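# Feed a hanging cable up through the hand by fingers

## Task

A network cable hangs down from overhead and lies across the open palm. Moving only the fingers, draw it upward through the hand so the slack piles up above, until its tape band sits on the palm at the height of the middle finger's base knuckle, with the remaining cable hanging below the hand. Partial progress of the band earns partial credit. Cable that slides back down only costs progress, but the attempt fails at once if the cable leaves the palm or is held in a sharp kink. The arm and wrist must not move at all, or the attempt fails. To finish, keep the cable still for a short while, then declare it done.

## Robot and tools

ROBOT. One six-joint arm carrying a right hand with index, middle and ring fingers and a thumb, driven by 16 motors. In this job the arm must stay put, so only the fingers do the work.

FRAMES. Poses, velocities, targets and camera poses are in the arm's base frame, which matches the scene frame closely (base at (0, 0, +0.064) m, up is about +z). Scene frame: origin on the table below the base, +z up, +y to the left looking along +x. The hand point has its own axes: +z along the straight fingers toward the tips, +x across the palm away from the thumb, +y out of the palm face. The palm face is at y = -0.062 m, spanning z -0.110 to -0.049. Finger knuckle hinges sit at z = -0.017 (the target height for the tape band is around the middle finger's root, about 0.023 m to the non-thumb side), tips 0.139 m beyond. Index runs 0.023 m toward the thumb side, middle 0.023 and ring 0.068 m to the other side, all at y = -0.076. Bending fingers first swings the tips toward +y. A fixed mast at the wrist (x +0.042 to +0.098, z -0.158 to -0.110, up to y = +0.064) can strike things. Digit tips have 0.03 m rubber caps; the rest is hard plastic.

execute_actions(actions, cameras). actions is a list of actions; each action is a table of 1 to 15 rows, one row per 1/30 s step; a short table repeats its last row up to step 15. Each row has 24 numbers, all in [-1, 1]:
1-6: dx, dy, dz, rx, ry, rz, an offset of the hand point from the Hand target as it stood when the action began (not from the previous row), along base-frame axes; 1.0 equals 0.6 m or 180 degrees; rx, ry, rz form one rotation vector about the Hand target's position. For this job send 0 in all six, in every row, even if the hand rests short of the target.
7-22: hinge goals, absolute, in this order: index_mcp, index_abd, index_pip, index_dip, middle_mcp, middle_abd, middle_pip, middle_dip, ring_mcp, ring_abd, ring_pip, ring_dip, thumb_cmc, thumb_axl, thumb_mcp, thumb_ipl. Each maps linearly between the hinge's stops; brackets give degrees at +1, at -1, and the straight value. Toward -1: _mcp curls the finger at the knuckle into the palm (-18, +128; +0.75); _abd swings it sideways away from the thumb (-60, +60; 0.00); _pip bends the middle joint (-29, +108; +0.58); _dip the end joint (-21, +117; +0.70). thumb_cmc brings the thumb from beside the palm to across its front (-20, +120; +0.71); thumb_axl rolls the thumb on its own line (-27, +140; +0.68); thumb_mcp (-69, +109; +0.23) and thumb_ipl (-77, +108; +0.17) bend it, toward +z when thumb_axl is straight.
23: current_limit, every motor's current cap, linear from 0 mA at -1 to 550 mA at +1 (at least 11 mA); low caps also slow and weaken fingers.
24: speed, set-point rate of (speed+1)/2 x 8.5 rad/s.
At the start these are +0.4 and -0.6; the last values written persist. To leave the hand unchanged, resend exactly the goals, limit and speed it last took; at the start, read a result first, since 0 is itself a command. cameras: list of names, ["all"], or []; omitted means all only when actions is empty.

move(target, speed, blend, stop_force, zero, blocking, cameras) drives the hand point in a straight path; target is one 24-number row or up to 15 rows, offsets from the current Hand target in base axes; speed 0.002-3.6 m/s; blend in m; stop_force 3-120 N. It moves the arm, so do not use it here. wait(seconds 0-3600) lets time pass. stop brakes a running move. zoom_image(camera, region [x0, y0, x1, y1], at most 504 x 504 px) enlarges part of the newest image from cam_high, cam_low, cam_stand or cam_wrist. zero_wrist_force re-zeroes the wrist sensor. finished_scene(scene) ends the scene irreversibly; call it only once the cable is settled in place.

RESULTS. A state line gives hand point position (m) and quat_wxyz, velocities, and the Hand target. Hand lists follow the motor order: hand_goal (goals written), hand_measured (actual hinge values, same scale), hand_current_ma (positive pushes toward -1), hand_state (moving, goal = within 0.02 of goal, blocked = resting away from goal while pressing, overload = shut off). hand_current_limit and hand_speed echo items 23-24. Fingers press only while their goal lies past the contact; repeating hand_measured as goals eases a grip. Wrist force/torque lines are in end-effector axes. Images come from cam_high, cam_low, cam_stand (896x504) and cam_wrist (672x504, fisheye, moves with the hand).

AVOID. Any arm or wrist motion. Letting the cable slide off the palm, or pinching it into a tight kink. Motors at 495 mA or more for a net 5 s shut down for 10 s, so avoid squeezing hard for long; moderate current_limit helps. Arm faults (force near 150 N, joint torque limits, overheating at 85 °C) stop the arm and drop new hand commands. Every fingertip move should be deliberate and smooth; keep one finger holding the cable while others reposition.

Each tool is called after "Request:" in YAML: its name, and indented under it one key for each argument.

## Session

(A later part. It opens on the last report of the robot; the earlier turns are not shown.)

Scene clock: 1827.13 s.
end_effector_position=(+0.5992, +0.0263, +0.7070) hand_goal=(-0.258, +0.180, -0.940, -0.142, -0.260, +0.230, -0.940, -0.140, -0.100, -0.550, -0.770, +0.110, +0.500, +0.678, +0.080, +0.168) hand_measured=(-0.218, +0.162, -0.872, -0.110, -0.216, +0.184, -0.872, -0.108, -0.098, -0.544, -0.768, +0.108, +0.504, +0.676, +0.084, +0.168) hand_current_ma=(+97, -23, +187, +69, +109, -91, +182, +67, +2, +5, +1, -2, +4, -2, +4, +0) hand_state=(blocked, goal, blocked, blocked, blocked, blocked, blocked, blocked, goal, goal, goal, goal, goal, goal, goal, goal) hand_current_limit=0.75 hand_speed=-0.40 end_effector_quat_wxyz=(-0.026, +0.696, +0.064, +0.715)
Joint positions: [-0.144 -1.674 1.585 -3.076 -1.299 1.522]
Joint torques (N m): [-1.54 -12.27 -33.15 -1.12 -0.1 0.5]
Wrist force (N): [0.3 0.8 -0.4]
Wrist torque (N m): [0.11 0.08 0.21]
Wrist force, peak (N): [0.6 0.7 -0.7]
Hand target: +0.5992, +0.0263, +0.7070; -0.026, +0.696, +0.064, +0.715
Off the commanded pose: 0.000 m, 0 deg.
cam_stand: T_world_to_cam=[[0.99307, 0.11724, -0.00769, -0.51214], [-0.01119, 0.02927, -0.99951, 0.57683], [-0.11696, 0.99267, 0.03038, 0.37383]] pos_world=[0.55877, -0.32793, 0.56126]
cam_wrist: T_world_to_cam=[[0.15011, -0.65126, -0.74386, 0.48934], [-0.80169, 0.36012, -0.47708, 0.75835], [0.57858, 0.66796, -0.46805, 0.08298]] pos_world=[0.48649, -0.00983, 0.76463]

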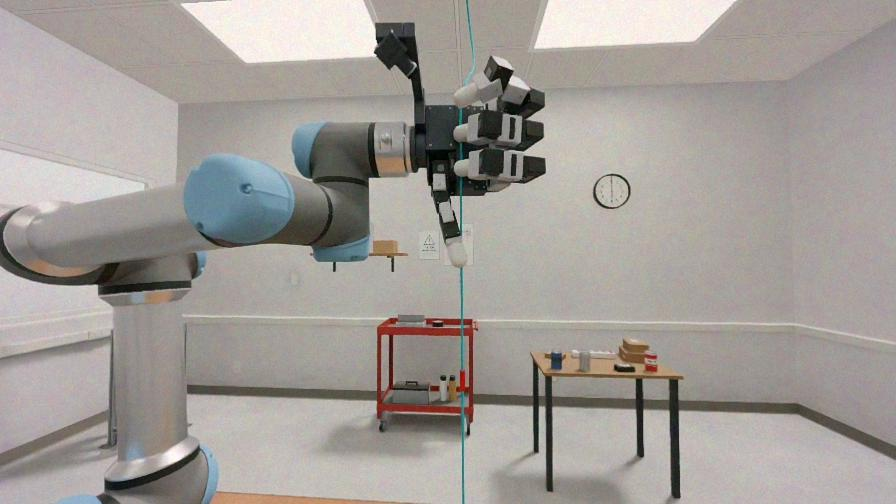

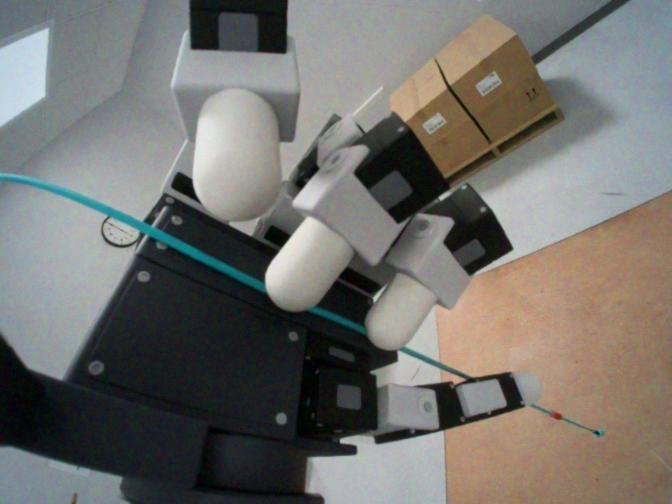

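Request:
execute_actions:
  actions:
    - [[0,0,0,0,0,0,-0.258,0.18,-0.94,-0.142,-0.26,0.23,-0.94,-0.14,-0.281,-0.55,-0.94,-0.098,0.5,0.678,0.079,0.168,0.75,-0.6]]
    - [[0,0,0,0,0,0,-0.258,0.18,-0.94,-0.142,-0.26,0.23,-0.94,-0.14,-0.281,-0.55,-0.94,-0.098,0.5,0.678,0.079,0.168,0.75,-0.65]]
    - [[0,0,0,0,0,0,-0.258,0.18,-0.94,-0.142,-0.08,0.0,-0.74,0.08,-0.281,-0.55,-0.94,-0.098,0.5,0.678,0.079,0.168,0.75,-0.4]]
    - [[0,0,0,0,0,0,-0.258,0.18,-0.94,-0.142,-0.11,-0.55,-0.77,0.13,-0.281,-0.55,-0.94,-0.098,0.5,0.678,0.079,0.168,0.75,-0.4]]
  cameras: ["cam_stand", "cam_wrist"]

Request:
zoom_image:
  camera: "cam_stand"
  region: [410, 50, 570, 230]

Request:
zoom_image:
  camera: "cam_wrist"
  region: [120, 180, 480, 420]

Scene clock: 1836.53 s.
end_effector_position=(+0.5992, +0.0263, +0.7070) hand_goal=(-0.258, +0.180, -0.940, -0.142, -0.110, -0.550, -0.770, +0.130, -0.280, -0.550, -0.940, -0.098, +0.500, +0.678, +0.080, +0.168) hand_measured=(-0.218, +0.162, -0.872, -0.110, -0.108, -0.544, -0.768, +0.128, -0.254, -0.546, -0.912, -0.068, +0.504, +0.676, +0.084, +0.168) hand_current_ma=(+97, -23, +187, +69, +2, +5, +1, -2, +52, +3, +58, +61, +4, -2, +4, +0) hand_state=(blocked, goal, blocked, blocked, goal, goal, goal, goal, blocked, goal, blocked, blocked, goal, goal, goal, goal) hand_current_limit=0.75 hand_speed=-0.40 end_effector_quat_wxyz=(-0.026, +0.696, +0.064, +0.715)
Joint positions: [-0.144 -1.674 1.585 -3.076 -1.299 1.522]
Joint torques (N m): [-1.64 -12.69 -33.23 -1.31 0.02 0.53]
Wrist force (N): [0.2 0.4 -0.3]
Wrist torque (N m): [0.05 0.08 0.20]
Wrist force, peak (N): [0.6 0.6 -0.6]
Hand target: +0.5992, +0.0263, +0.7070; -0.026, +0.696, +0.064, +0.715
Off the commanded pose: 0.000 m, 0 deg.
cam_stand: T_world_to_cam=[[0.99307, 0.11724, -0.00769, -0.51214], [-0.01119, 0.02927, -0.99951, 0.57683], [-0.11696, 0.99267, 0.03038, 0.37383]] pos_world=[0.55877, -0.32793, 0.56126]
cam_wrist: T_world_to_cam=[[0.15011, -0.65126, -0.74386, 0.48934], [-0.80169, 0.36012, -0.47708, 0.75835], [0.57858, 0.66796, -0.46805, 0.08298]] pos_world=[0.48649, -0.00983, 0.76463]

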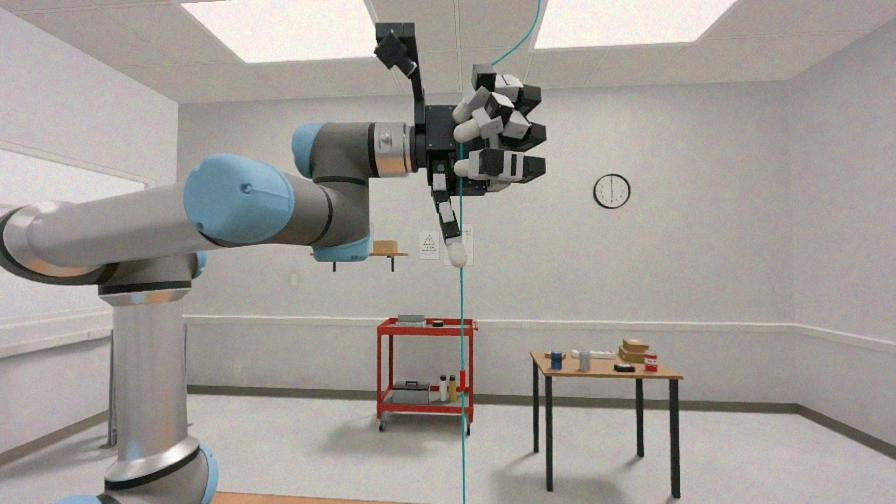

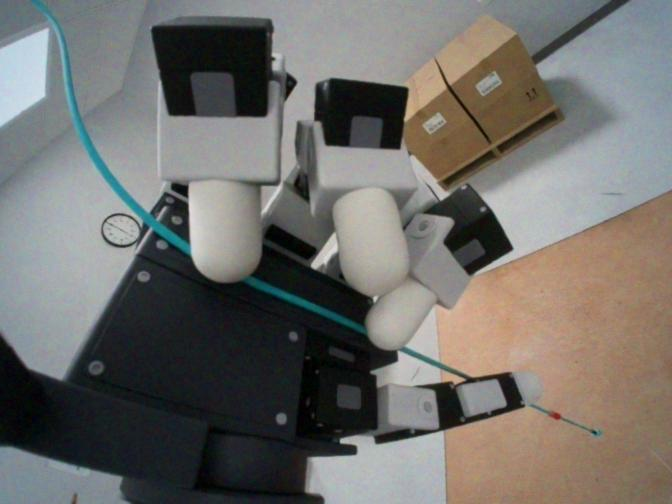

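Scaled by 2.800 from the camera's image (finer frame: 1280x720).

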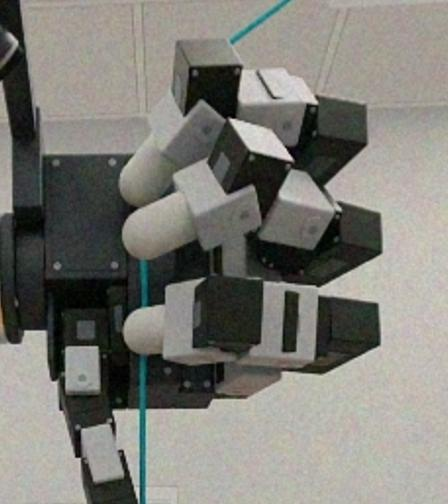

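Scaled by 1.400 from the camera's image (finer frame: 960x720).

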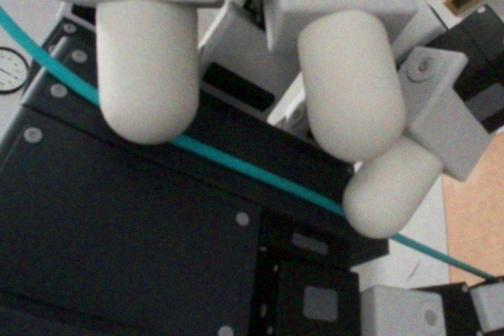

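Request:
execute_actions:
  actions:
    - [[0,0,0,0,0,0,-0.258,0.18,-0.94,-0.142,-0.305,-0.55,-0.94,-0.05,-0.281,-0.55,-0.94,-0.098,0.5,0.678,0.079,0.168,0.75,-0.6]]
    - [[0,0,0,0,0,0,-0.258,0.18,-0.94,-0.142,-0.305,-0.55,-0.94,-0.05,-0.281,-0.55,-0.94,-0.098,0.5,0.678,0.079,0.168,0.75,-0.65]]
    - [[0,0,0,0,0,0,-0.09,0.0,-0.74,0.08,-0.305,-0.55,-0.94,-0.05,-0.281,-0.55,-0.94,-0.098,0.5,0.678,0.079,0.168,0.75,-0.4]]
    - [[0,0,0,0,0,0,-0.11,-0.55,-0.77,0.13,-0.305,-0.55,-0.94,-0.05,-0.281,-0.55,-0.94,-0.098,0.5,0.678,0.079,0.168,0.75,-0.4]]
    - [[0,0,0,0,0,0,-0.305,-0.55,-0.94,-0.05,-0.305,-0.55,-0.94,-0.05,-0.281,-0.55,-0.94,-0.098,0.5,0.678,0.079,0.168,0.75,-0.6]]
    - [[0,0,0,0,0,0,-0.305,-0.55,-0.94,-0.05,-0.305,-0.55,-0.94,-0.05,-0.281,-0.55,-0.94,-0.098,0.5,0.678,0.079,0.168,0.75,-0.65]]
  cameras: ["cam_stand", "cam_wrist"]

Request:
zoom_image:
  camera: "cam_stand"
  region: [410, 50, 570, 230]

Request:
zoom_image:
  camera: "cam_wrist"
  region: [120, 180, 480, 420]

Scene clock: 1852.20 s.
end_effector_position=(+0.5992, +0.0263, +0.7070) hand_goal=(-0.304, -0.550, -0.940, -0.050, -0.304, -0.550, -0.940, -0.050, -0.280, -0.550, -0.940, -0.098, +0.500, +0.678, +0.080, +0.168) hand_measured=(-0.272, -0.550, -0.916, -0.032, -0.270, -0.548, -0.916, -0.032, -0.254, -0.548, -0.912, -0.068, +0.504, +0.676, +0.084, +0.168) hand_current_ma=(+71, +0, +43, +33, +79, +1, +46, +32, +52, +2, +58, +60, +4, -2, +4, +0) hand_state=(blocked, goal, blocked, goal, blocked, goal, blocked, goal, blocked, goal, blocked, blocked, goal, goal, goal, goal) hand_current_limit=0.75 hand_speed=-0.65 end_effector_quat_wxyz=(-0.026, +0.696, +0.064, +0.715)
Joint positions: [-0.144 -1.674 1.585 -3.076 -1.299 1.522]
Joint torques (N m): [-1.67 -12.84 -34.02 -1.82 0.07 0.49]
Wrist force (N): [0.5 0.4 -0.4]
Wrist torque (N m): [0.05 0.08 0.20]
Wrist force, peak (N): [0.6 0.8 -0.6]
Hand target: +0.5992, +0.0263, +0.7070; -0.026, +0.696, +0.064, +0.715
Off the commanded pose: 0.000 m, 0 deg.
cam_stand: T_world_to_cam=[[0.99307, 0.11724, -0.00769, -0.51214], [-0.01119, 0.02927, -0.99951, 0.57683], [-0.11696, 0.99267, 0.03038, 0.37383]] pos_world=[0.55877, -0.32793, 0.56126]
cam_wrist: T_world_to_cam=[[0.15011, -0.65126, -0.74386, 0.48934], [-0.80169, 0.36012, -0.47708, 0.75835], [0.57858, 0.66796, -0.46805, 0.08298]] pos_world=[0.48649, -0.00983, 0.76463]

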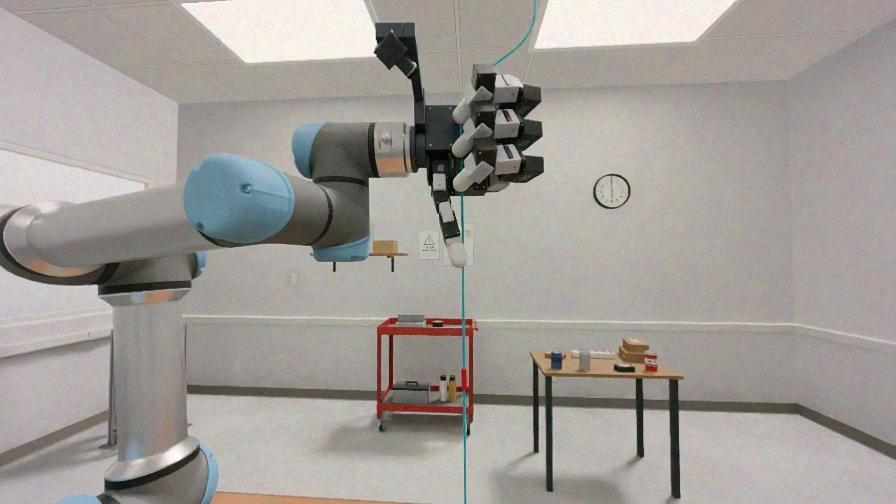

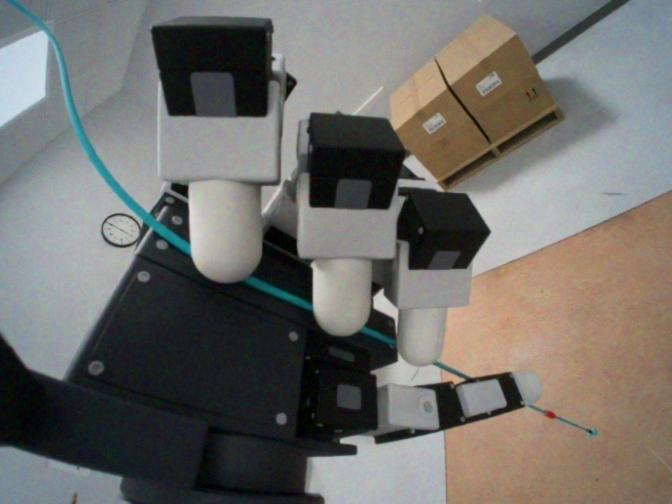

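Scaled by 2.800 from the camera's image (finer frame: 1280x720).

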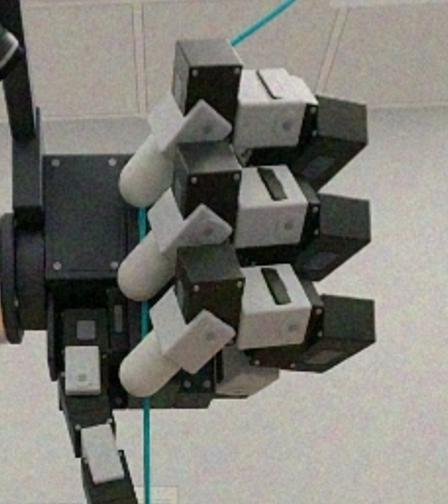

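Scaled by 1.400 from the camera's image (finer frame: 960x720).

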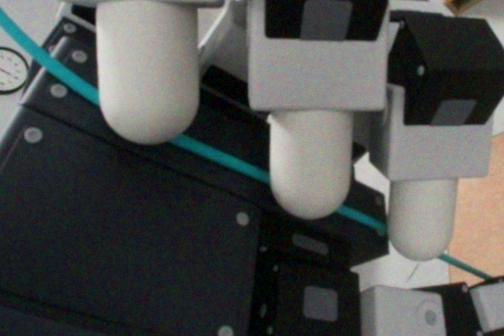

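Request:
execute_actions:
  actions:
    - [[0,0,0,0,0,0,-0.262,0.18,-0.94,-0.134,-0.262,0.23,-0.94,-0.136,-0.25,0.28,-0.94,-0.16,0.5,0.678,0.079,0.168,0.75,-0.7]]
    - [[0,0,0,0,0,0,-0.262,0.18,-0.94,-0.134,-0.262,0.23,-0.94,-0.136,-0.25,0.28,-0.94,-0.16,0.5,0.678,0.079,0.168,0.75,-0.7]]
  cameras: ["cam_stand", "cam_wrist"]

Request:
zoom_image:
  camera: "cam_stand"
  region: [410, 50, 570, 230]

Request:
zoom_image:
  camera: "cam_wrist"
  region: [120, 180, 480, 420]

Scene clock: 1869.13 s.
end_effector_position=(+0.5992, +0.0263, +0.7070) hand_goal=(-0.262, +0.180, -0.940, -0.134, -0.262, +0.230, -0.940, -0.136, -0.250, +0.280, -0.940, -0.160, +0.500, +0.678, +0.080, +0.168) hand_measured=(-0.224, +0.156, -0.872, -0.098, -0.222, +0.194, -0.874, -0.104, -0.208, +0.256, -0.878, -0.132, +0.504, +0.676, +0.084, +0.168) hand_current_ma=(+88, -37, +184, +79, +100, -61, +179, +65, +102, -36, +167, +57, +4, -2, +4, +0) hand_state=(blocked, blocked, blocked, blocked, blocked, blocked, blocked, blocked, blocked, blocked, blocked, blocked, goal, goal, goal, goal) hand_current_limit=0.75 hand_speed=-0.70 end_effector_quat_wxyz=(-0.026, +0.696, +0.064, +0.715)
Joint positions: [-0.144 -1.674 1.585 -3.076 -1.299 1.522]
Joint torques (N m): [-2.17 -11.33 -34.59 -2.27 0.3 0.43]
Wrist force (N): [0.5 0.3 -0.2]
Wrist torque (N m): [0.03 0.07 0.21]
Wrist force, peak (N): [0.6 0.8 -0.6]
Hand target: +0.5992, +0.0263, +0.7070; -0.026, +0.696, +0.064, +0.715
Off the commanded pose: 0.000 m, 0 deg.
cam_stand: T_world_to_cam=[[0.99307, 0.11724, -0.00769, -0.51214], [-0.01119, 0.02927, -0.99951, 0.57683], [-0.11696, 0.99267, 0.03038, 0.37383]] pos_world=[0.55877, -0.32793, 0.56126]
cam_wrist: T_world_to_cam=[[0.15011, -0.65126, -0.74386, 0.48934], [-0.80169, 0.36012, -0.47708, 0.75835], [0.57858, 0.66796, -0.46805, 0.08298]] pos_world=[0.48649, -0.00983, 0.76463]

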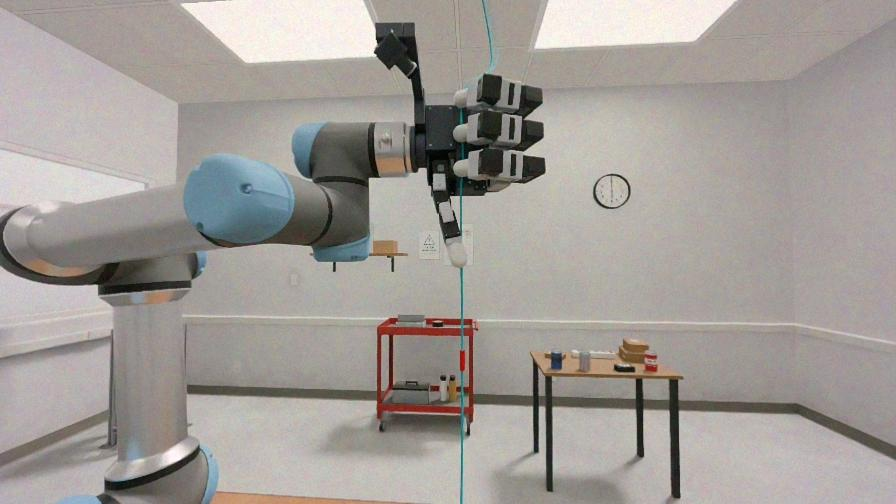

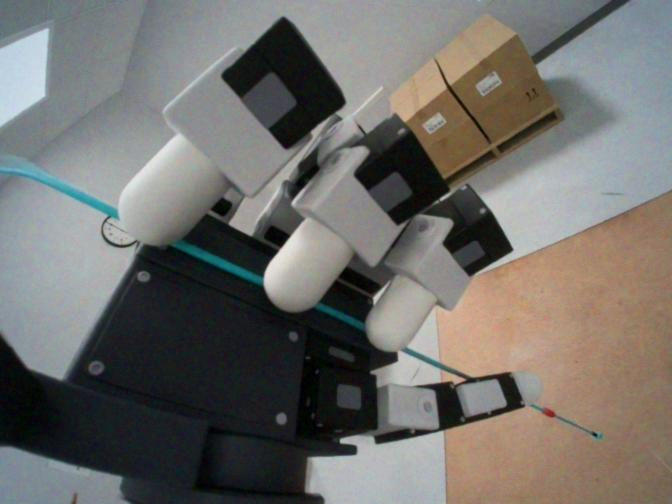

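Scaled by 2.800 from the camera's image (finer frame: 1280x720).

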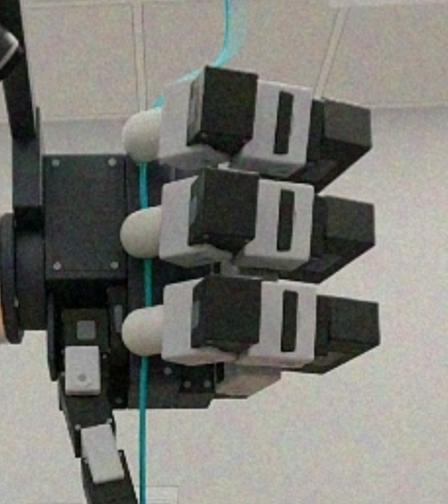

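Scaled by 1.400 from the camera's image (finer frame: 960x720).

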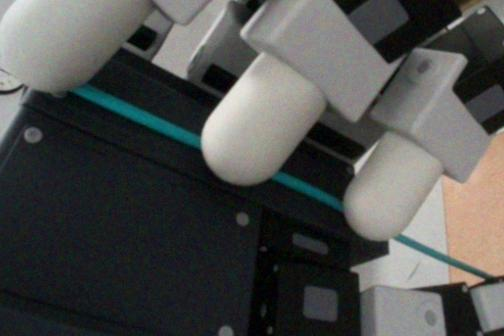

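Request:
execute_actions:
  actions:
    - [[0,0,0,0,0,0,-0.262,0.18,-0.94,-0.134,-0.262,0.23,-0.94,-0.136,-0.07,-0.2,-0.74,0.08,0.5,0.678,0.079,0.168,0.75,-0.4]]
    - [[0,0,0,0,0,0,-0.262,0.18,-0.94,-0.134,-0.262,0.23,-0.94,-0.136,-0.085,-0.55,-0.77,0.09,0.5,0.678,0.079,0.168,0.75,-0.4]]
    - [[0,0,0,0,0,0,-0.262,0.18,-0.94,-0.134,-0.262,0.23,-0.94,-0.136,-0.267,-0.55,-0.94,-0.126,0.5,0.678,0.079,0.168,0.75,-0.6]]
    - [[0,0,0,0,0,0,-0.262,0.18,-0.94,-0.134,-0.262,0.23,-0.94,-0.136,-0.267,-0.55,-0.94,-0.126,0.5,0.678,0.079,0.168,0.75,-0.65]]
  cameras: ["cam_stand", "cam_wrist"]

Request:
zoom_image:
  camera: "cam_stand"
  region: [410, 50, 570, 230]

Request:
zoom_image:
  camera: "cam_wrist"
  region: [120, 180, 480, 420]

Scene clock: 1882.77 s.
end_effector_position=(+0.5992, +0.0263, +0.7070) hand_goal=(-0.262, +0.180, -0.940, -0.134, -0.262, +0.230, -0.940, -0.136, -0.266, -0.550, -0.940, -0.126, +0.500, +0.678, +0.080, +0.168) hand_measured=(-0.224, +0.156, -0.872, -0.098, -0.222, +0.196, -0.874, -0.106, -0.242, -0.546, -0.912, -0.094, +0.504, +0.676, +0.084, +0.168) hand_current_ma=(+88, -37, +184, +79, +100, -61, +179, +61, +49, +3, +56, +65, +4, -2, +4, +0) hand_state=(blocked, blocked, blocked, blocked, blocked, blocked, blocked, blocked, blocked, goal, blocked, blocked, goal, goal, goal, goal) hand_current_limit=0.75 hand_speed=-0.65 end_effector_quat_wxyz=(-0.026, +0.696, +0.064, +0.715)
Joint positions: [-0.144 -1.674 1.585 -3.076 -1.299 1.522]
Joint torques (N m): [-2.19 -11.77 -33.9 -2.58 0.47 0.53]
Wrist force (N): [0.4 0.6 -0.5]
Wrist torque (N m): [0.08 0.09 0.20]
Wrist force, peak (N): [0.6 0.7 -0.5]
Hand target: +0.5992, +0.0263, +0.7070; -0.026, +0.696, +0.064, +0.715
Off the commanded pose: 0.000 m, 0 deg.
cam_stand: T_world_to_cam=[[0.99307, 0.11724, -0.00769, -0.51214], [-0.01119, 0.02927, -0.99951, 0.57683], [-0.11696, 0.99267, 0.03038, 0.37383]] pos_world=[0.55877, -0.32793, 0.56126]
cam_wrist: T_world_to_cam=[[0.15011, -0.65126, -0.74386, 0.48934], [-0.80169, 0.36012, -0.47708, 0.75835], [0.57858, 0.66796, -0.46805, 0.08298]] pos_world=[0.48649, -0.00983, 0.76463]

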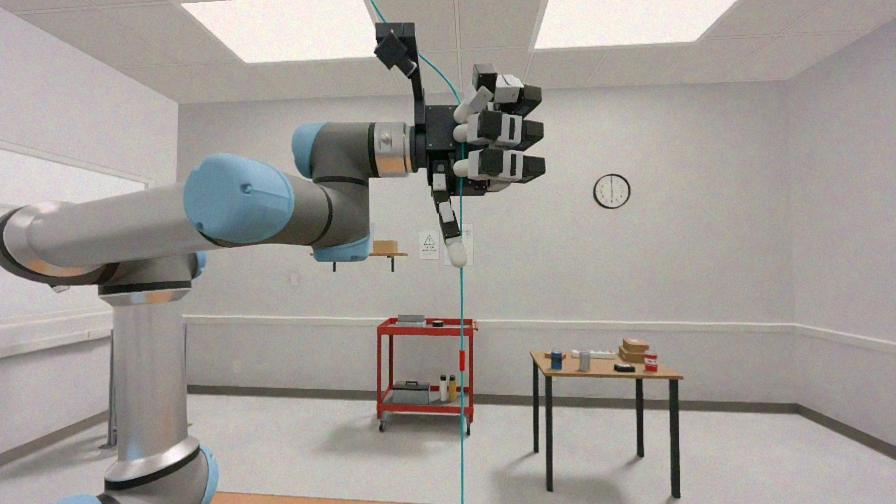

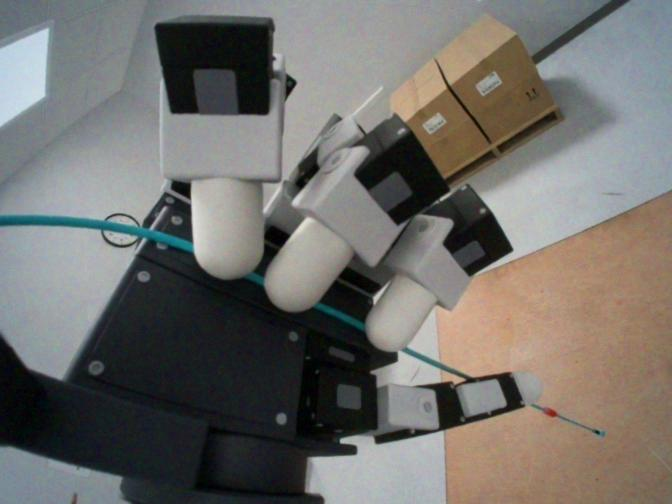

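Scaled by 2.800 from the camera's image (finer frame: 1280x720).

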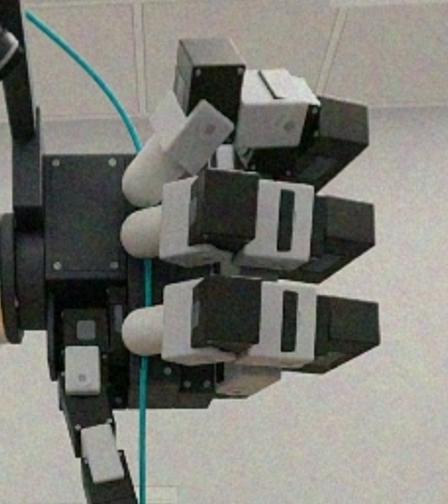

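Scaled by 1.400 from the camera's image (finer frame: 960x720).

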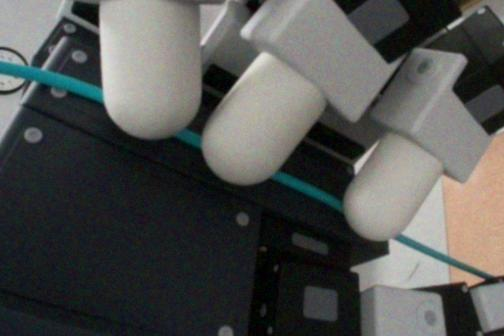

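Request:
execute_actions:
  actions:
    - [[0,0,0,0,0,0,-0.262,0.18,-0.94,-0.134,-0.065,0.0,-0.74,0.07,-0.267,-0.55,-0.94,-0.126,0.5,0.678,0.079,0.168,0.75,-0.4]]
    - [[0,0,0,0,0,0,-0.262,0.18,-0.94,-0.134,-0.081,-0.55,-0.77,0.09,-0.267,-0.55,-0.94,-0.126,0.5,0.678,0.079,0.168,0.75,-0.4]]
    - [[0,0,0,0,0,0,-0.262,0.18,-0.94,-0.134,-0.272,-0.55,-0.94,-0.114,-0.267,-0.55,-0.94,-0.126,0.5,0.678,0.079,0.168,0.75,-0.6]]
    - [[0,0,0,0,0,0,-0.262,0.18,-0.94,-0.134,-0.272,-0.55,-0.94,-0.114,-0.267,-0.55,-0.94,-0.126,0.5,0.678,0.079,0.168,0.75,-0.65]]
    - [[0,0,0,0,0,0,-0.07,0.0,-0.74,0.08,-0.272,-0.55,-0.94,-0.114,-0.267,-0.55,-0.94,-0.126,0.5,0.678,0.079,0.168,0.75,-0.4]]
    - [[0,0,0,0,0,0,-0.085,-0.55,-0.77,0.095,-0.272,-0.55,-0.94,-0.114,-0.267,-0.55,-0.94,-0.126,0.5,0.678,0.079,0.168,0.75,-0.4]]
    - [[0,0,0,0,0,0,-0.289,-0.55,-0.94,-0.082,-0.272,-0.55,-0.94,-0.114,-0.267,-0.55,-0.94,-0.126,0.5,0.678,0.079,0.168,0.75,-0.6]]
    - [[0,0,0,0,0,0,-0.289,-0.55,-0.94,-0.082,-0.272,-0.55,-0.94,-0.114,-0.267,-0.55,-0.94,-0.126,0.5,0.678,0.079,0.168,0.75,-0.65]]
  cameras: ["cam_stand", "cam_wrist"]

Request:
zoom_image:
  camera: "cam_stand"
  region: [410, 50, 570, 230]

Request:
zoom_image:
  camera: "cam_wrist"
  region: [120, 180, 480, 420]

Scene clock: 1906.23 s.
end_effector_position=(+0.5992, +0.0263, +0.7070) hand_goal=(-0.288, -0.550, -0.940, -0.082, -0.272, -0.550, -0.940, -0.114, -0.266, -0.550, -0.940, -0.126, +0.500, +0.678, +0.080, +0.168) hand_measured=(-0.256, -0.552, -0.918, -0.066, -0.242, -0.550, -0.914, -0.092, -0.242, -0.548, -0.912, -0.096, +0.504, +0.676, +0.084, +0.168) hand_current_ma=(+73, -1, +41, +26, +67, +0, +52, +39, +49, +1, +56, +60, +4, -2, +4, +0) hand_state=(blocked, goal, blocked, goal, blocked, goal, blocked, blocked, blocked, goal, blocked, blocked, goal, goal, goal, goal) hand_current_limit=0.75 hand_speed=-0.65 end_effector_quat_wxyz=(-0.026, +0.696, +0.064, +0.715)
Joint positions: [-0.144 -1.674 1.585 -3.076 -1.299 1.522]
Joint torques (N m): [-2.25 -11.31 -34.91 -3.13 0.68 0.51]
Wrist force (N): [0.4 0.6 -0.3]
Wrist torque (N m): [0.06 0.09 0.20]
Wrist force, peak (N): [0.7 0.6 -0.7]
Hand target: +0.5992, +0.0263, +0.7070; -0.026, +0.696, +0.064, +0.715
Off the commanded pose: 0.000 m, 0 deg.
cam_stand: T_world_to_cam=[[0.99307, 0.11724, -0.00769, -0.51214], [-0.01119, 0.02927, -0.99951, 0.57683], [-0.11696, 0.99267, 0.03038, 0.37383]] pos_world=[0.55877, -0.32793, 0.56126]
cam_wrist: T_world_to_cam=[[0.15011, -0.65126, -0.74386, 0.48934], [-0.80169, 0.36012, -0.47708, 0.75835], [0.57858, 0.66796, -0.46805, 0.08298]] pos_world=[0.48649, -0.00983, 0.76463]

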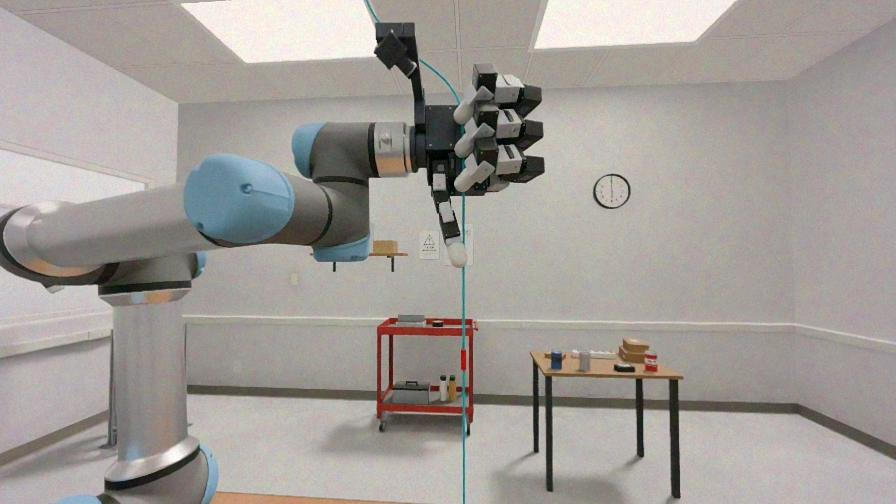

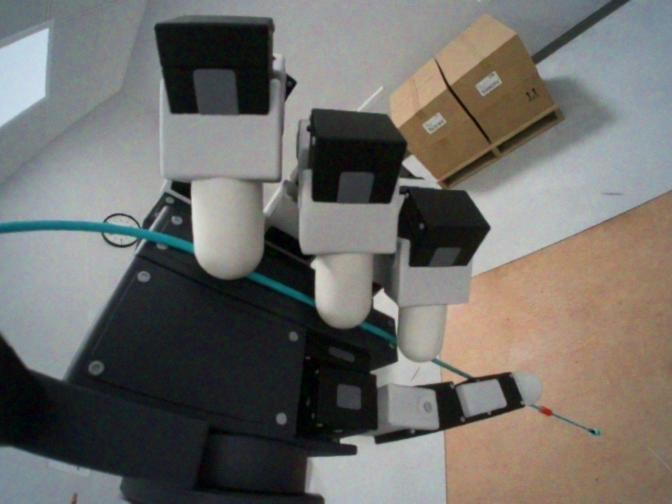

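Scaled by 2.800 from the camera's image (finer frame: 1280x720).

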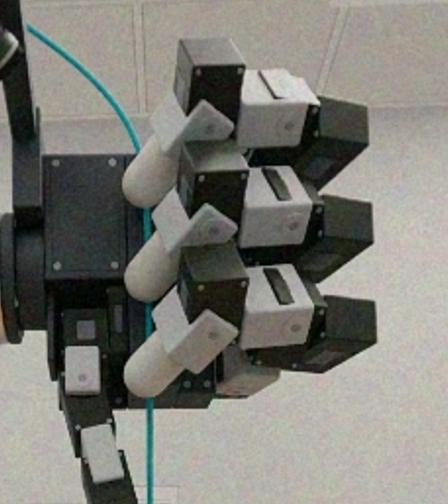

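Scaled by 1.400 from the camera's image (finer frame: 960x720).

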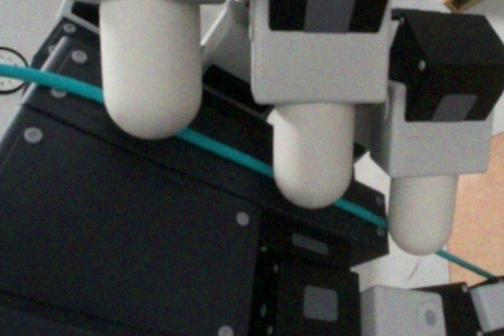

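Request:
execute_actions:
  actions:
    - [[0,0,0,0,0,0,-0.252,0.18,-0.94,-0.152,-0.252,0.23,-0.94,-0.155,-0.245,0.28,-0.94,-0.17,0.5,0.678,0.079,0.168,0.75,-0.7]]
    - [[0,0,0,0,0,0,-0.252,0.18,-0.94,-0.152,-0.252,0.23,-0.94,-0.155,-0.245,0.28,-0.94,-0.17,0.5,0.678,0.079,0.168,0.75,-0.7]]
  cameras: ["cam_stand", "cam_wrist"]

Request:
zoom_image:
  camera: "cam_stand"
  region: [410, 50, 570, 230]

Request:
zoom_image:
  camera: "cam_wrist"
  region: [120, 180, 480, 420]

Scene clock: 1914.97 s.
end_effector_position=(+0.5992, +0.0263, +0.7070) hand_goal=(-0.252, +0.180, -0.940, -0.152, -0.252, +0.230, -0.940, -0.154, -0.244, +0.280, -0.940, -0.170, +0.500, +0.678, +0.080, +0.168) hand_measured=(-0.216, +0.164, -0.872, -0.116, -0.210, +0.190, -0.872, -0.126, -0.204, +0.258, -0.878, -0.140, +0.504, +0.676, +0.084, +0.168) hand_current_ma=(+84, -23, +184, +79, +102, -73, +186, +56, +95, -34, +165, +61, +4, -2, +4, +0) hand_state=(blocked, goal, blocked, blocked, blocked, blocked, blocked, blocked, blocked, blocked, blocked, blocked, goal, goal, goal, goal) hand_current_limit=0.75 hand_speed=-0.70 end_effector_quat_wxyz=(-0.026, +0.696, +0.064, +0.715)
Joint positions: [-0.144 -1.674 1.585 -3.076 -1.299 1.522]
Joint torques (N m): [-2.33 -11.09 -34.81 -3.46 0.78 0.4]
Wrist force (N): [0.4 0.3 -0.3]
Wrist torque (N m): [0.03 0.08 0.20]
Wrist force, peak (N): [0.4 0.8 -0.6]
Hand target: +0.5992, +0.0263, +0.7070; -0.026, +0.696, +0.064, +0.715
Off the commanded pose: 0.000 m, 0 deg.
cam_stand: T_world_to_cam=[[0.99307, 0.11724, -0.00769, -0.51214], [-0.01119, 0.02927, -0.99951, 0.57683], [-0.11696, 0.99267, 0.03038, 0.37383]] pos_world=[0.55877, -0.32793, 0.56126]
cam_wrist: T_world_to_cam=[[0.15011, -0.65126, -0.74386, 0.48934], [-0.80169, 0.36012, -0.47708, 0.75835], [0.57858, 0.66796, -0.46805, 0.08298]] pos_world=[0.48649, -0.00983, 0.76463]

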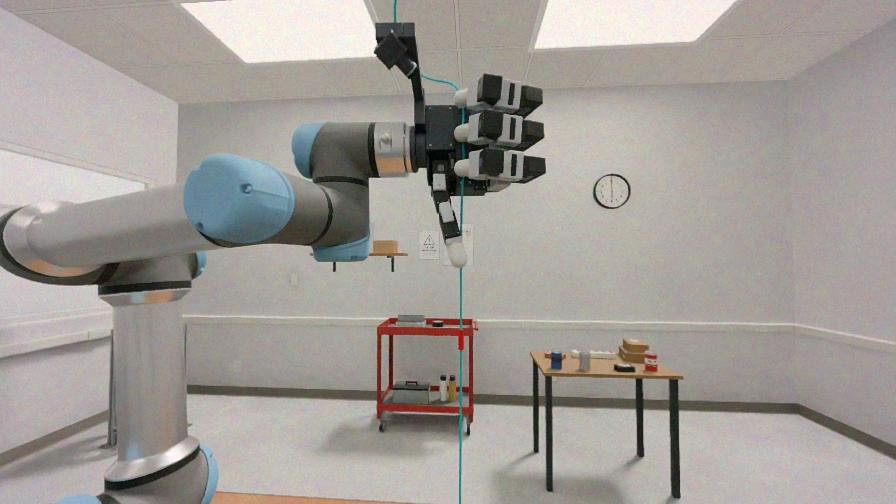

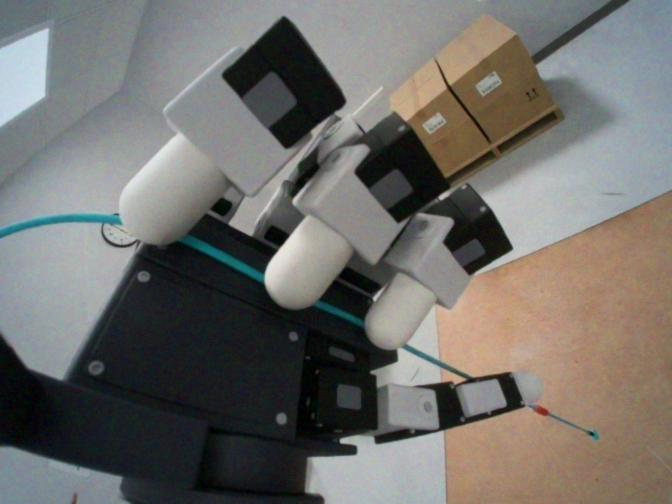

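Scaled by 2.800 from the camera's image (finer frame: 1280x720).

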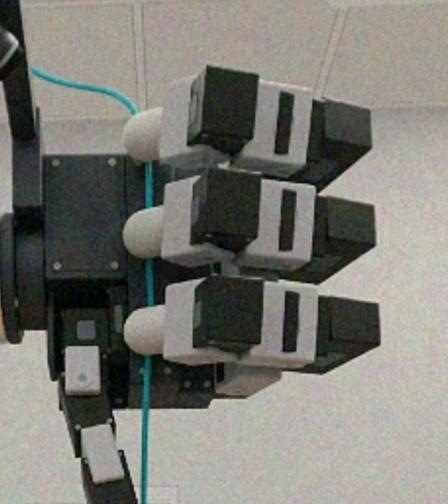

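Scaled by 1.400 from the camera's image (finer frame: 960x720).

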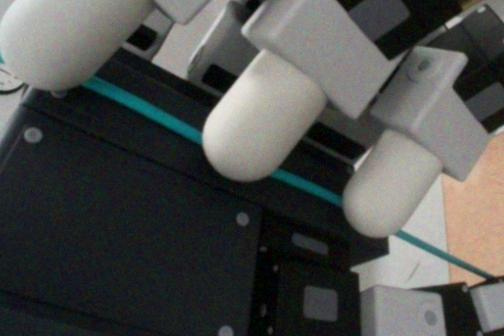

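Request:
execute_actions:
  actions:
    - [[0,0,0,0,0,0,-0.252,0.18,-0.94,-0.152,-0.252,0.23,-0.94,-0.155,-0.07,-0.2,-0.74,0.08,0.5,0.678,0.079,0.168,0.75,-0.4]]
    - [[0,0,0,0,0,0,-0.252,0.18,-0.94,-0.152,-0.252,0.23,-0.94,-0.155,-0.078,-0.55,-0.77,0.08,0.5,0.678,0.079,0.168,0.75,-0.4]]
    - [[0,0,0,0,0,0,-0.252,0.18,-0.94,-0.152,-0.252,0.23,-0.94,-0.155,-0.262,-0.55,-0.94,-0.135,0.5,0.678,0.079,0.168,0.75,-0.6]]
    - [[0,0,0,0,0,0,-0.252,0.18,-0.94,-0.152,-0.252,0.23,-0.94,-0.155,-0.262,-0.55,-0.94,-0.135,0.5,0.678,0.079,0.168,0.75,-0.65]]
  cameras: ["cam_stand", "cam_wrist"]

Request:
zoom_image:
  camera: "cam_stand"
  region: [410, 50, 570, 230]

Request:
zoom_image:
  camera: "cam_wrist"
  region: [120, 180, 480, 420]

Scene clock: 1923.27 s.
end_effector_position=(+0.5992, +0.0263, +0.7070) hand_goal=(-0.252, +0.180, -0.940, -0.152, -0.252, +0.230, -0.940, -0.154, -0.262, -0.550, -0.940, -0.134, +0.500, +0.678, +0.080, +0.168) hand_measured=(-0.216, +0.164, -0.872, -0.116, -0.210, +0.190, -0.872, -0.126, -0.236, -0.546, -0.912, -0.102, +0.504, +0.676, +0.084, +0.168) hand_current_ma=(+84, -23, +184, +79, +102, -73, +186, +55, +54, +3, +55, +64, +4, -2, +4, +0) hand_state=(blocked, goal, blocked, blocked, blocked, blocked, blocked, blocked, blocked, goal, blocked, blocked, goal, goal, goal, goal) hand_current_limit=0.75 hand_speed=-0.65 end_effector_quat_wxyz=(-0.026, +0.696, +0.064, +0.715)
Joint positions: [-0.144 -1.674 1.585 -3.076 -1.299 1.522]
Joint torques (N m): [-2.06 -10.52 -35.6 -3.39 0.85 0.47]
Wrist force (N): [0.2 0.4 -0.4]
Wrist torque (N m): [0.06 0.09 0.20]
Wrist force, peak (N): [0.4 0.6 -0.9]
Hand target: +0.5992, +0.0263, +0.7070; -0.026, +0.696, +0.064, +0.715
Off the commanded pose: 0.000 m, 0 deg.
cam_stand: T_world_to_cam=[[0.99307, 0.11724, -0.00769, -0.51214], [-0.01119, 0.02927, -0.99951, 0.57683], [-0.11696, 0.99267, 0.03038, 0.37383]] pos_world=[0.55877, -0.32793, 0.56126]
cam_wrist: T_world_to_cam=[[0.15011, -0.65126, -0.74386, 0.48934], [-0.80169, 0.36012, -0.47708, 0.75835], [0.57858, 0.66796, -0.46805, 0.08298]] pos_world=[0.48649, -0.00983, 0.76463]

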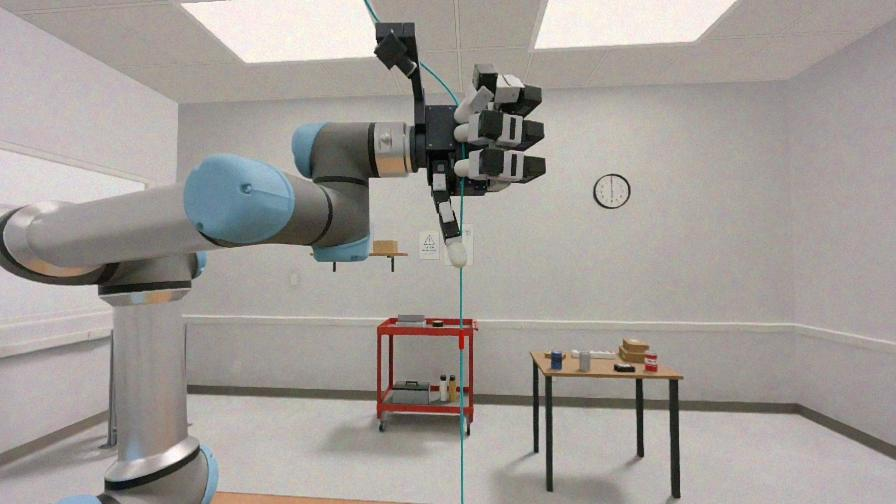

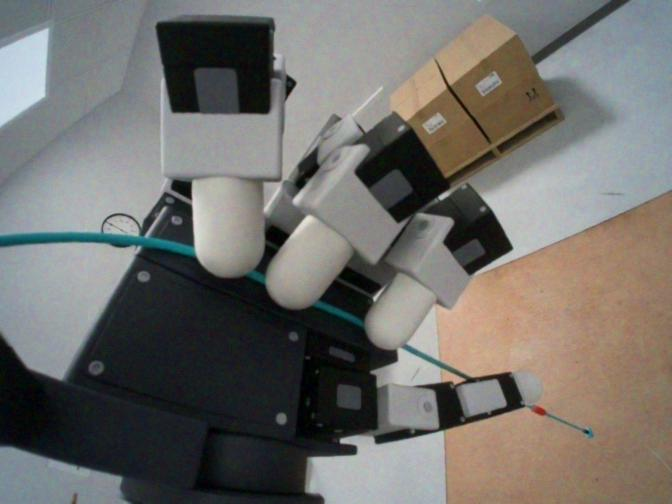

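Scaled by 2.800 from the camera's image (finer frame: 1280x720).

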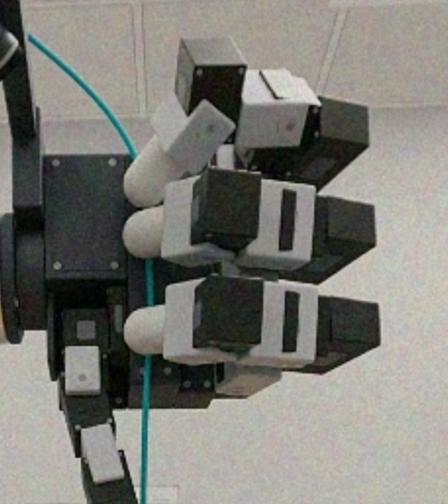

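Scaled by 1.400 from the camera's image (finer frame: 960x720).

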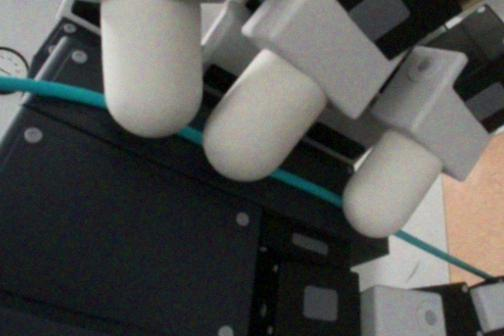

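Request:
execute_actions:
  actions:
    - [[0,0,0,0,0,0,-0.252,0.18,-0.94,-0.152,-0.06,0.0,-0.74,0.065,-0.262,-0.55,-0.94,-0.135,0.5,0.678,0.079,0.168,0.75,-0.4]]
    - [[0,0,0,0,0,0,-0.252,0.18,-0.94,-0.152,-0.078,-0.55,-0.77,0.085,-0.262,-0.55,-0.94,-0.135,0.5,0.678,0.079,0.168,0.75,-0.4]]
    - [[0,0,0,0,0,0,-0.252,0.18,-0.94,-0.152,-0.268,-0.55,-0.94,-0.12,-0.262,-0.55,-0.94,-0.135,0.5,0.678,0.079,0.168,0.75,-0.6]]
    - [[0,0,0,0,0,0,-0.252,0.18,-0.94,-0.152,-0.268,-0.55,-0.94,-0.12,-0.262,-0.55,-0.94,-0.135,0.5,0.678,0.079,0.168,0.75,-0.65]]
    - [[0,0,0,0,0,0,-0.062,0.0,-0.74,0.07,-0.268,-0.55,-0.94,-0.12,-0.262,-0.55,-0.94,-0.135,0.5,0.678,0.079,0.168,0.75,-0.4]]
    - [[0,0,0,0,0,0,-0.078,-0.55,-0.77,0.085,-0.268,-0.55,-0.94,-0.12,-0.262,-0.55,-0.94,-0.135,0.5,0.678,0.079,0.168,0.75,-0.4]]
    - [[0,0,0,0,0,0,-0.28,-0.55,-0.94,-0.10,-0.268,-0.55,-0.94,-0.12,-0.262,-0.55,-0.94,-0.135,0.5,0.678,0.079,0.168,0.75,-0.6]]
    - [[0,0,0,0,0,0,-0.28,-0.55,-0.94,-0.10,-0.268,-0.55,-0.94,-0.12,-0.262,-0.55,-0.94,-0.135,0.5,0.678,0.079,0.168,0.75,-0.65]]
  cameras: ["cam_stand", "cam_wrist"]

Request:
zoom_image:
  camera: "cam_stand"
  region: [410, 50, 570, 230]

Request:
zoom_image:
  camera: "cam_wrist"
  region: [120, 180, 480, 420]

Scene clock: 1935.10 s.
end_effector_position=(+0.5992, +0.0263, +0.7070) hand_goal=(-0.280, -0.550, -0.940, -0.100, -0.268, -0.550, -0.940, -0.120, -0.262, -0.550, -0.940, -0.134, +0.500, +0.678, +0.080, +0.168) hand_measured=(-0.250, -0.552, -0.918, -0.082, -0.240, -0.550, -0.914, -0.098, -0.236, -0.548, -0.912, -0.104, +0.504, +0.676, +0.084, +0.168) hand_current_ma=(+69, -1, +40, +30, +59, +0, +50, +39, +54, +1, +55, +60, +4, -2, +4, +0) hand_state=(blocked, goal, blocked, goal, blocked, goal, blocked, blocked, blocked, goal, blocked, blocked, goal, goal, goal, goal) hand_current_limit=0.75 hand_speed=-0.65 end_effector_quat_wxyz=(-0.026, +0.696, +0.064, +0.715)
Joint positions: [-0.144 -1.674 1.585 -3.076 -1.299 1.522]
Joint torques (N m): [-2.21 -9.77 -35.6 -3.23 0.86 0.49]
Wrist force (N): [0.3 0.4 -0.3]
Wrist torque (N m): [0.05 0.10 0.19]
Wrist force, peak (N): [0.5 0.5 -0.8]
Hand target: +0.5992, +0.0263, +0.7070; -0.026, +0.696, +0.064, +0.715
Off the commanded pose: 0.000 m, 0 deg.
cam_stand: T_world_to_cam=[[0.99307, 0.11724, -0.00769, -0.51214], [-0.01119, 0.02927, -0.99951, 0.57683], [-0.11696, 0.99267, 0.03038, 0.37383]] pos_world=[0.55877, -0.32793, 0.56126]
cam_wrist: T_world_to_cam=[[0.15011, -0.65126, -0.74386, 0.48934], [-0.80169, 0.36012, -0.47708, 0.75835], [0.57858, 0.66796, -0.46805, 0.08298]] pos_world=[0.48649, -0.00983, 0.76463]

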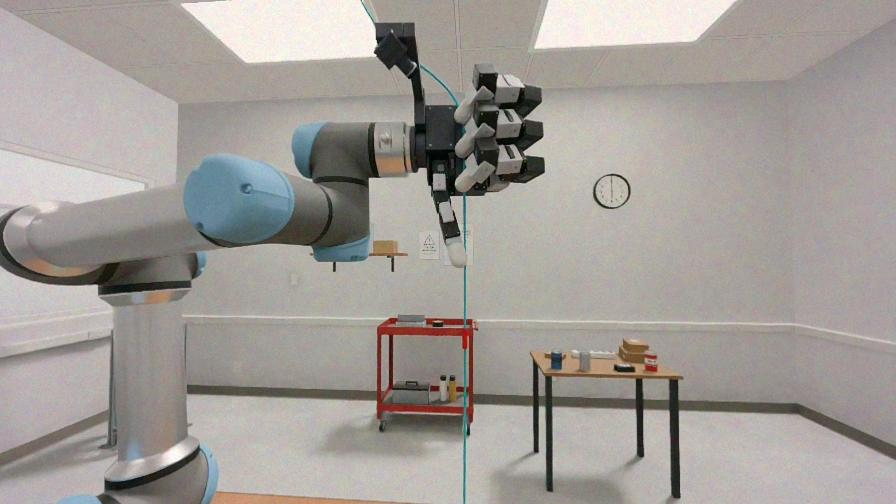

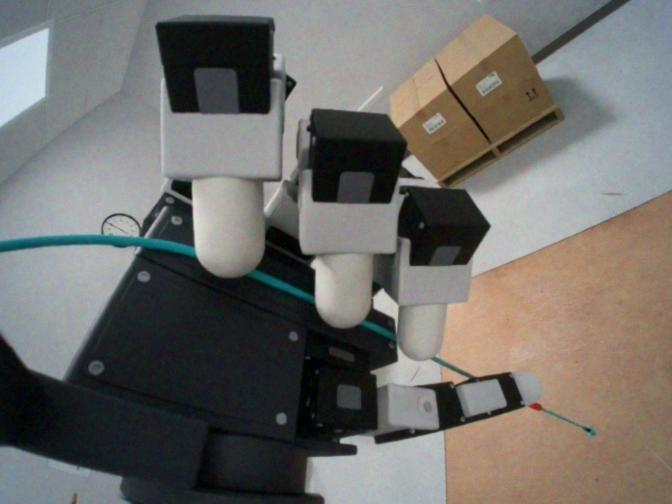

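Scaled by 2.800 from the camera's image (finer frame: 1280x720).

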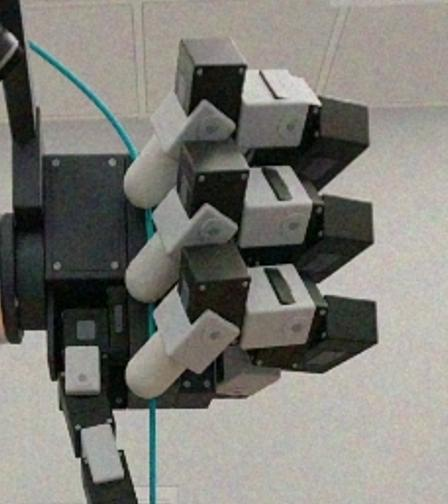

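Scaled by 1.400 from the camera's image (finer frame: 960x720).

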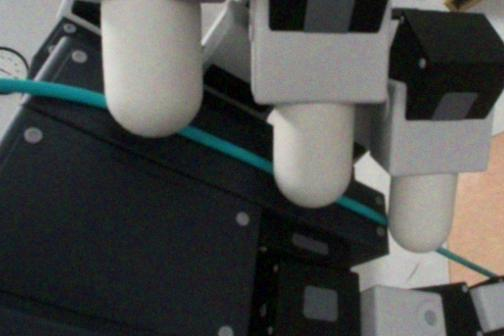

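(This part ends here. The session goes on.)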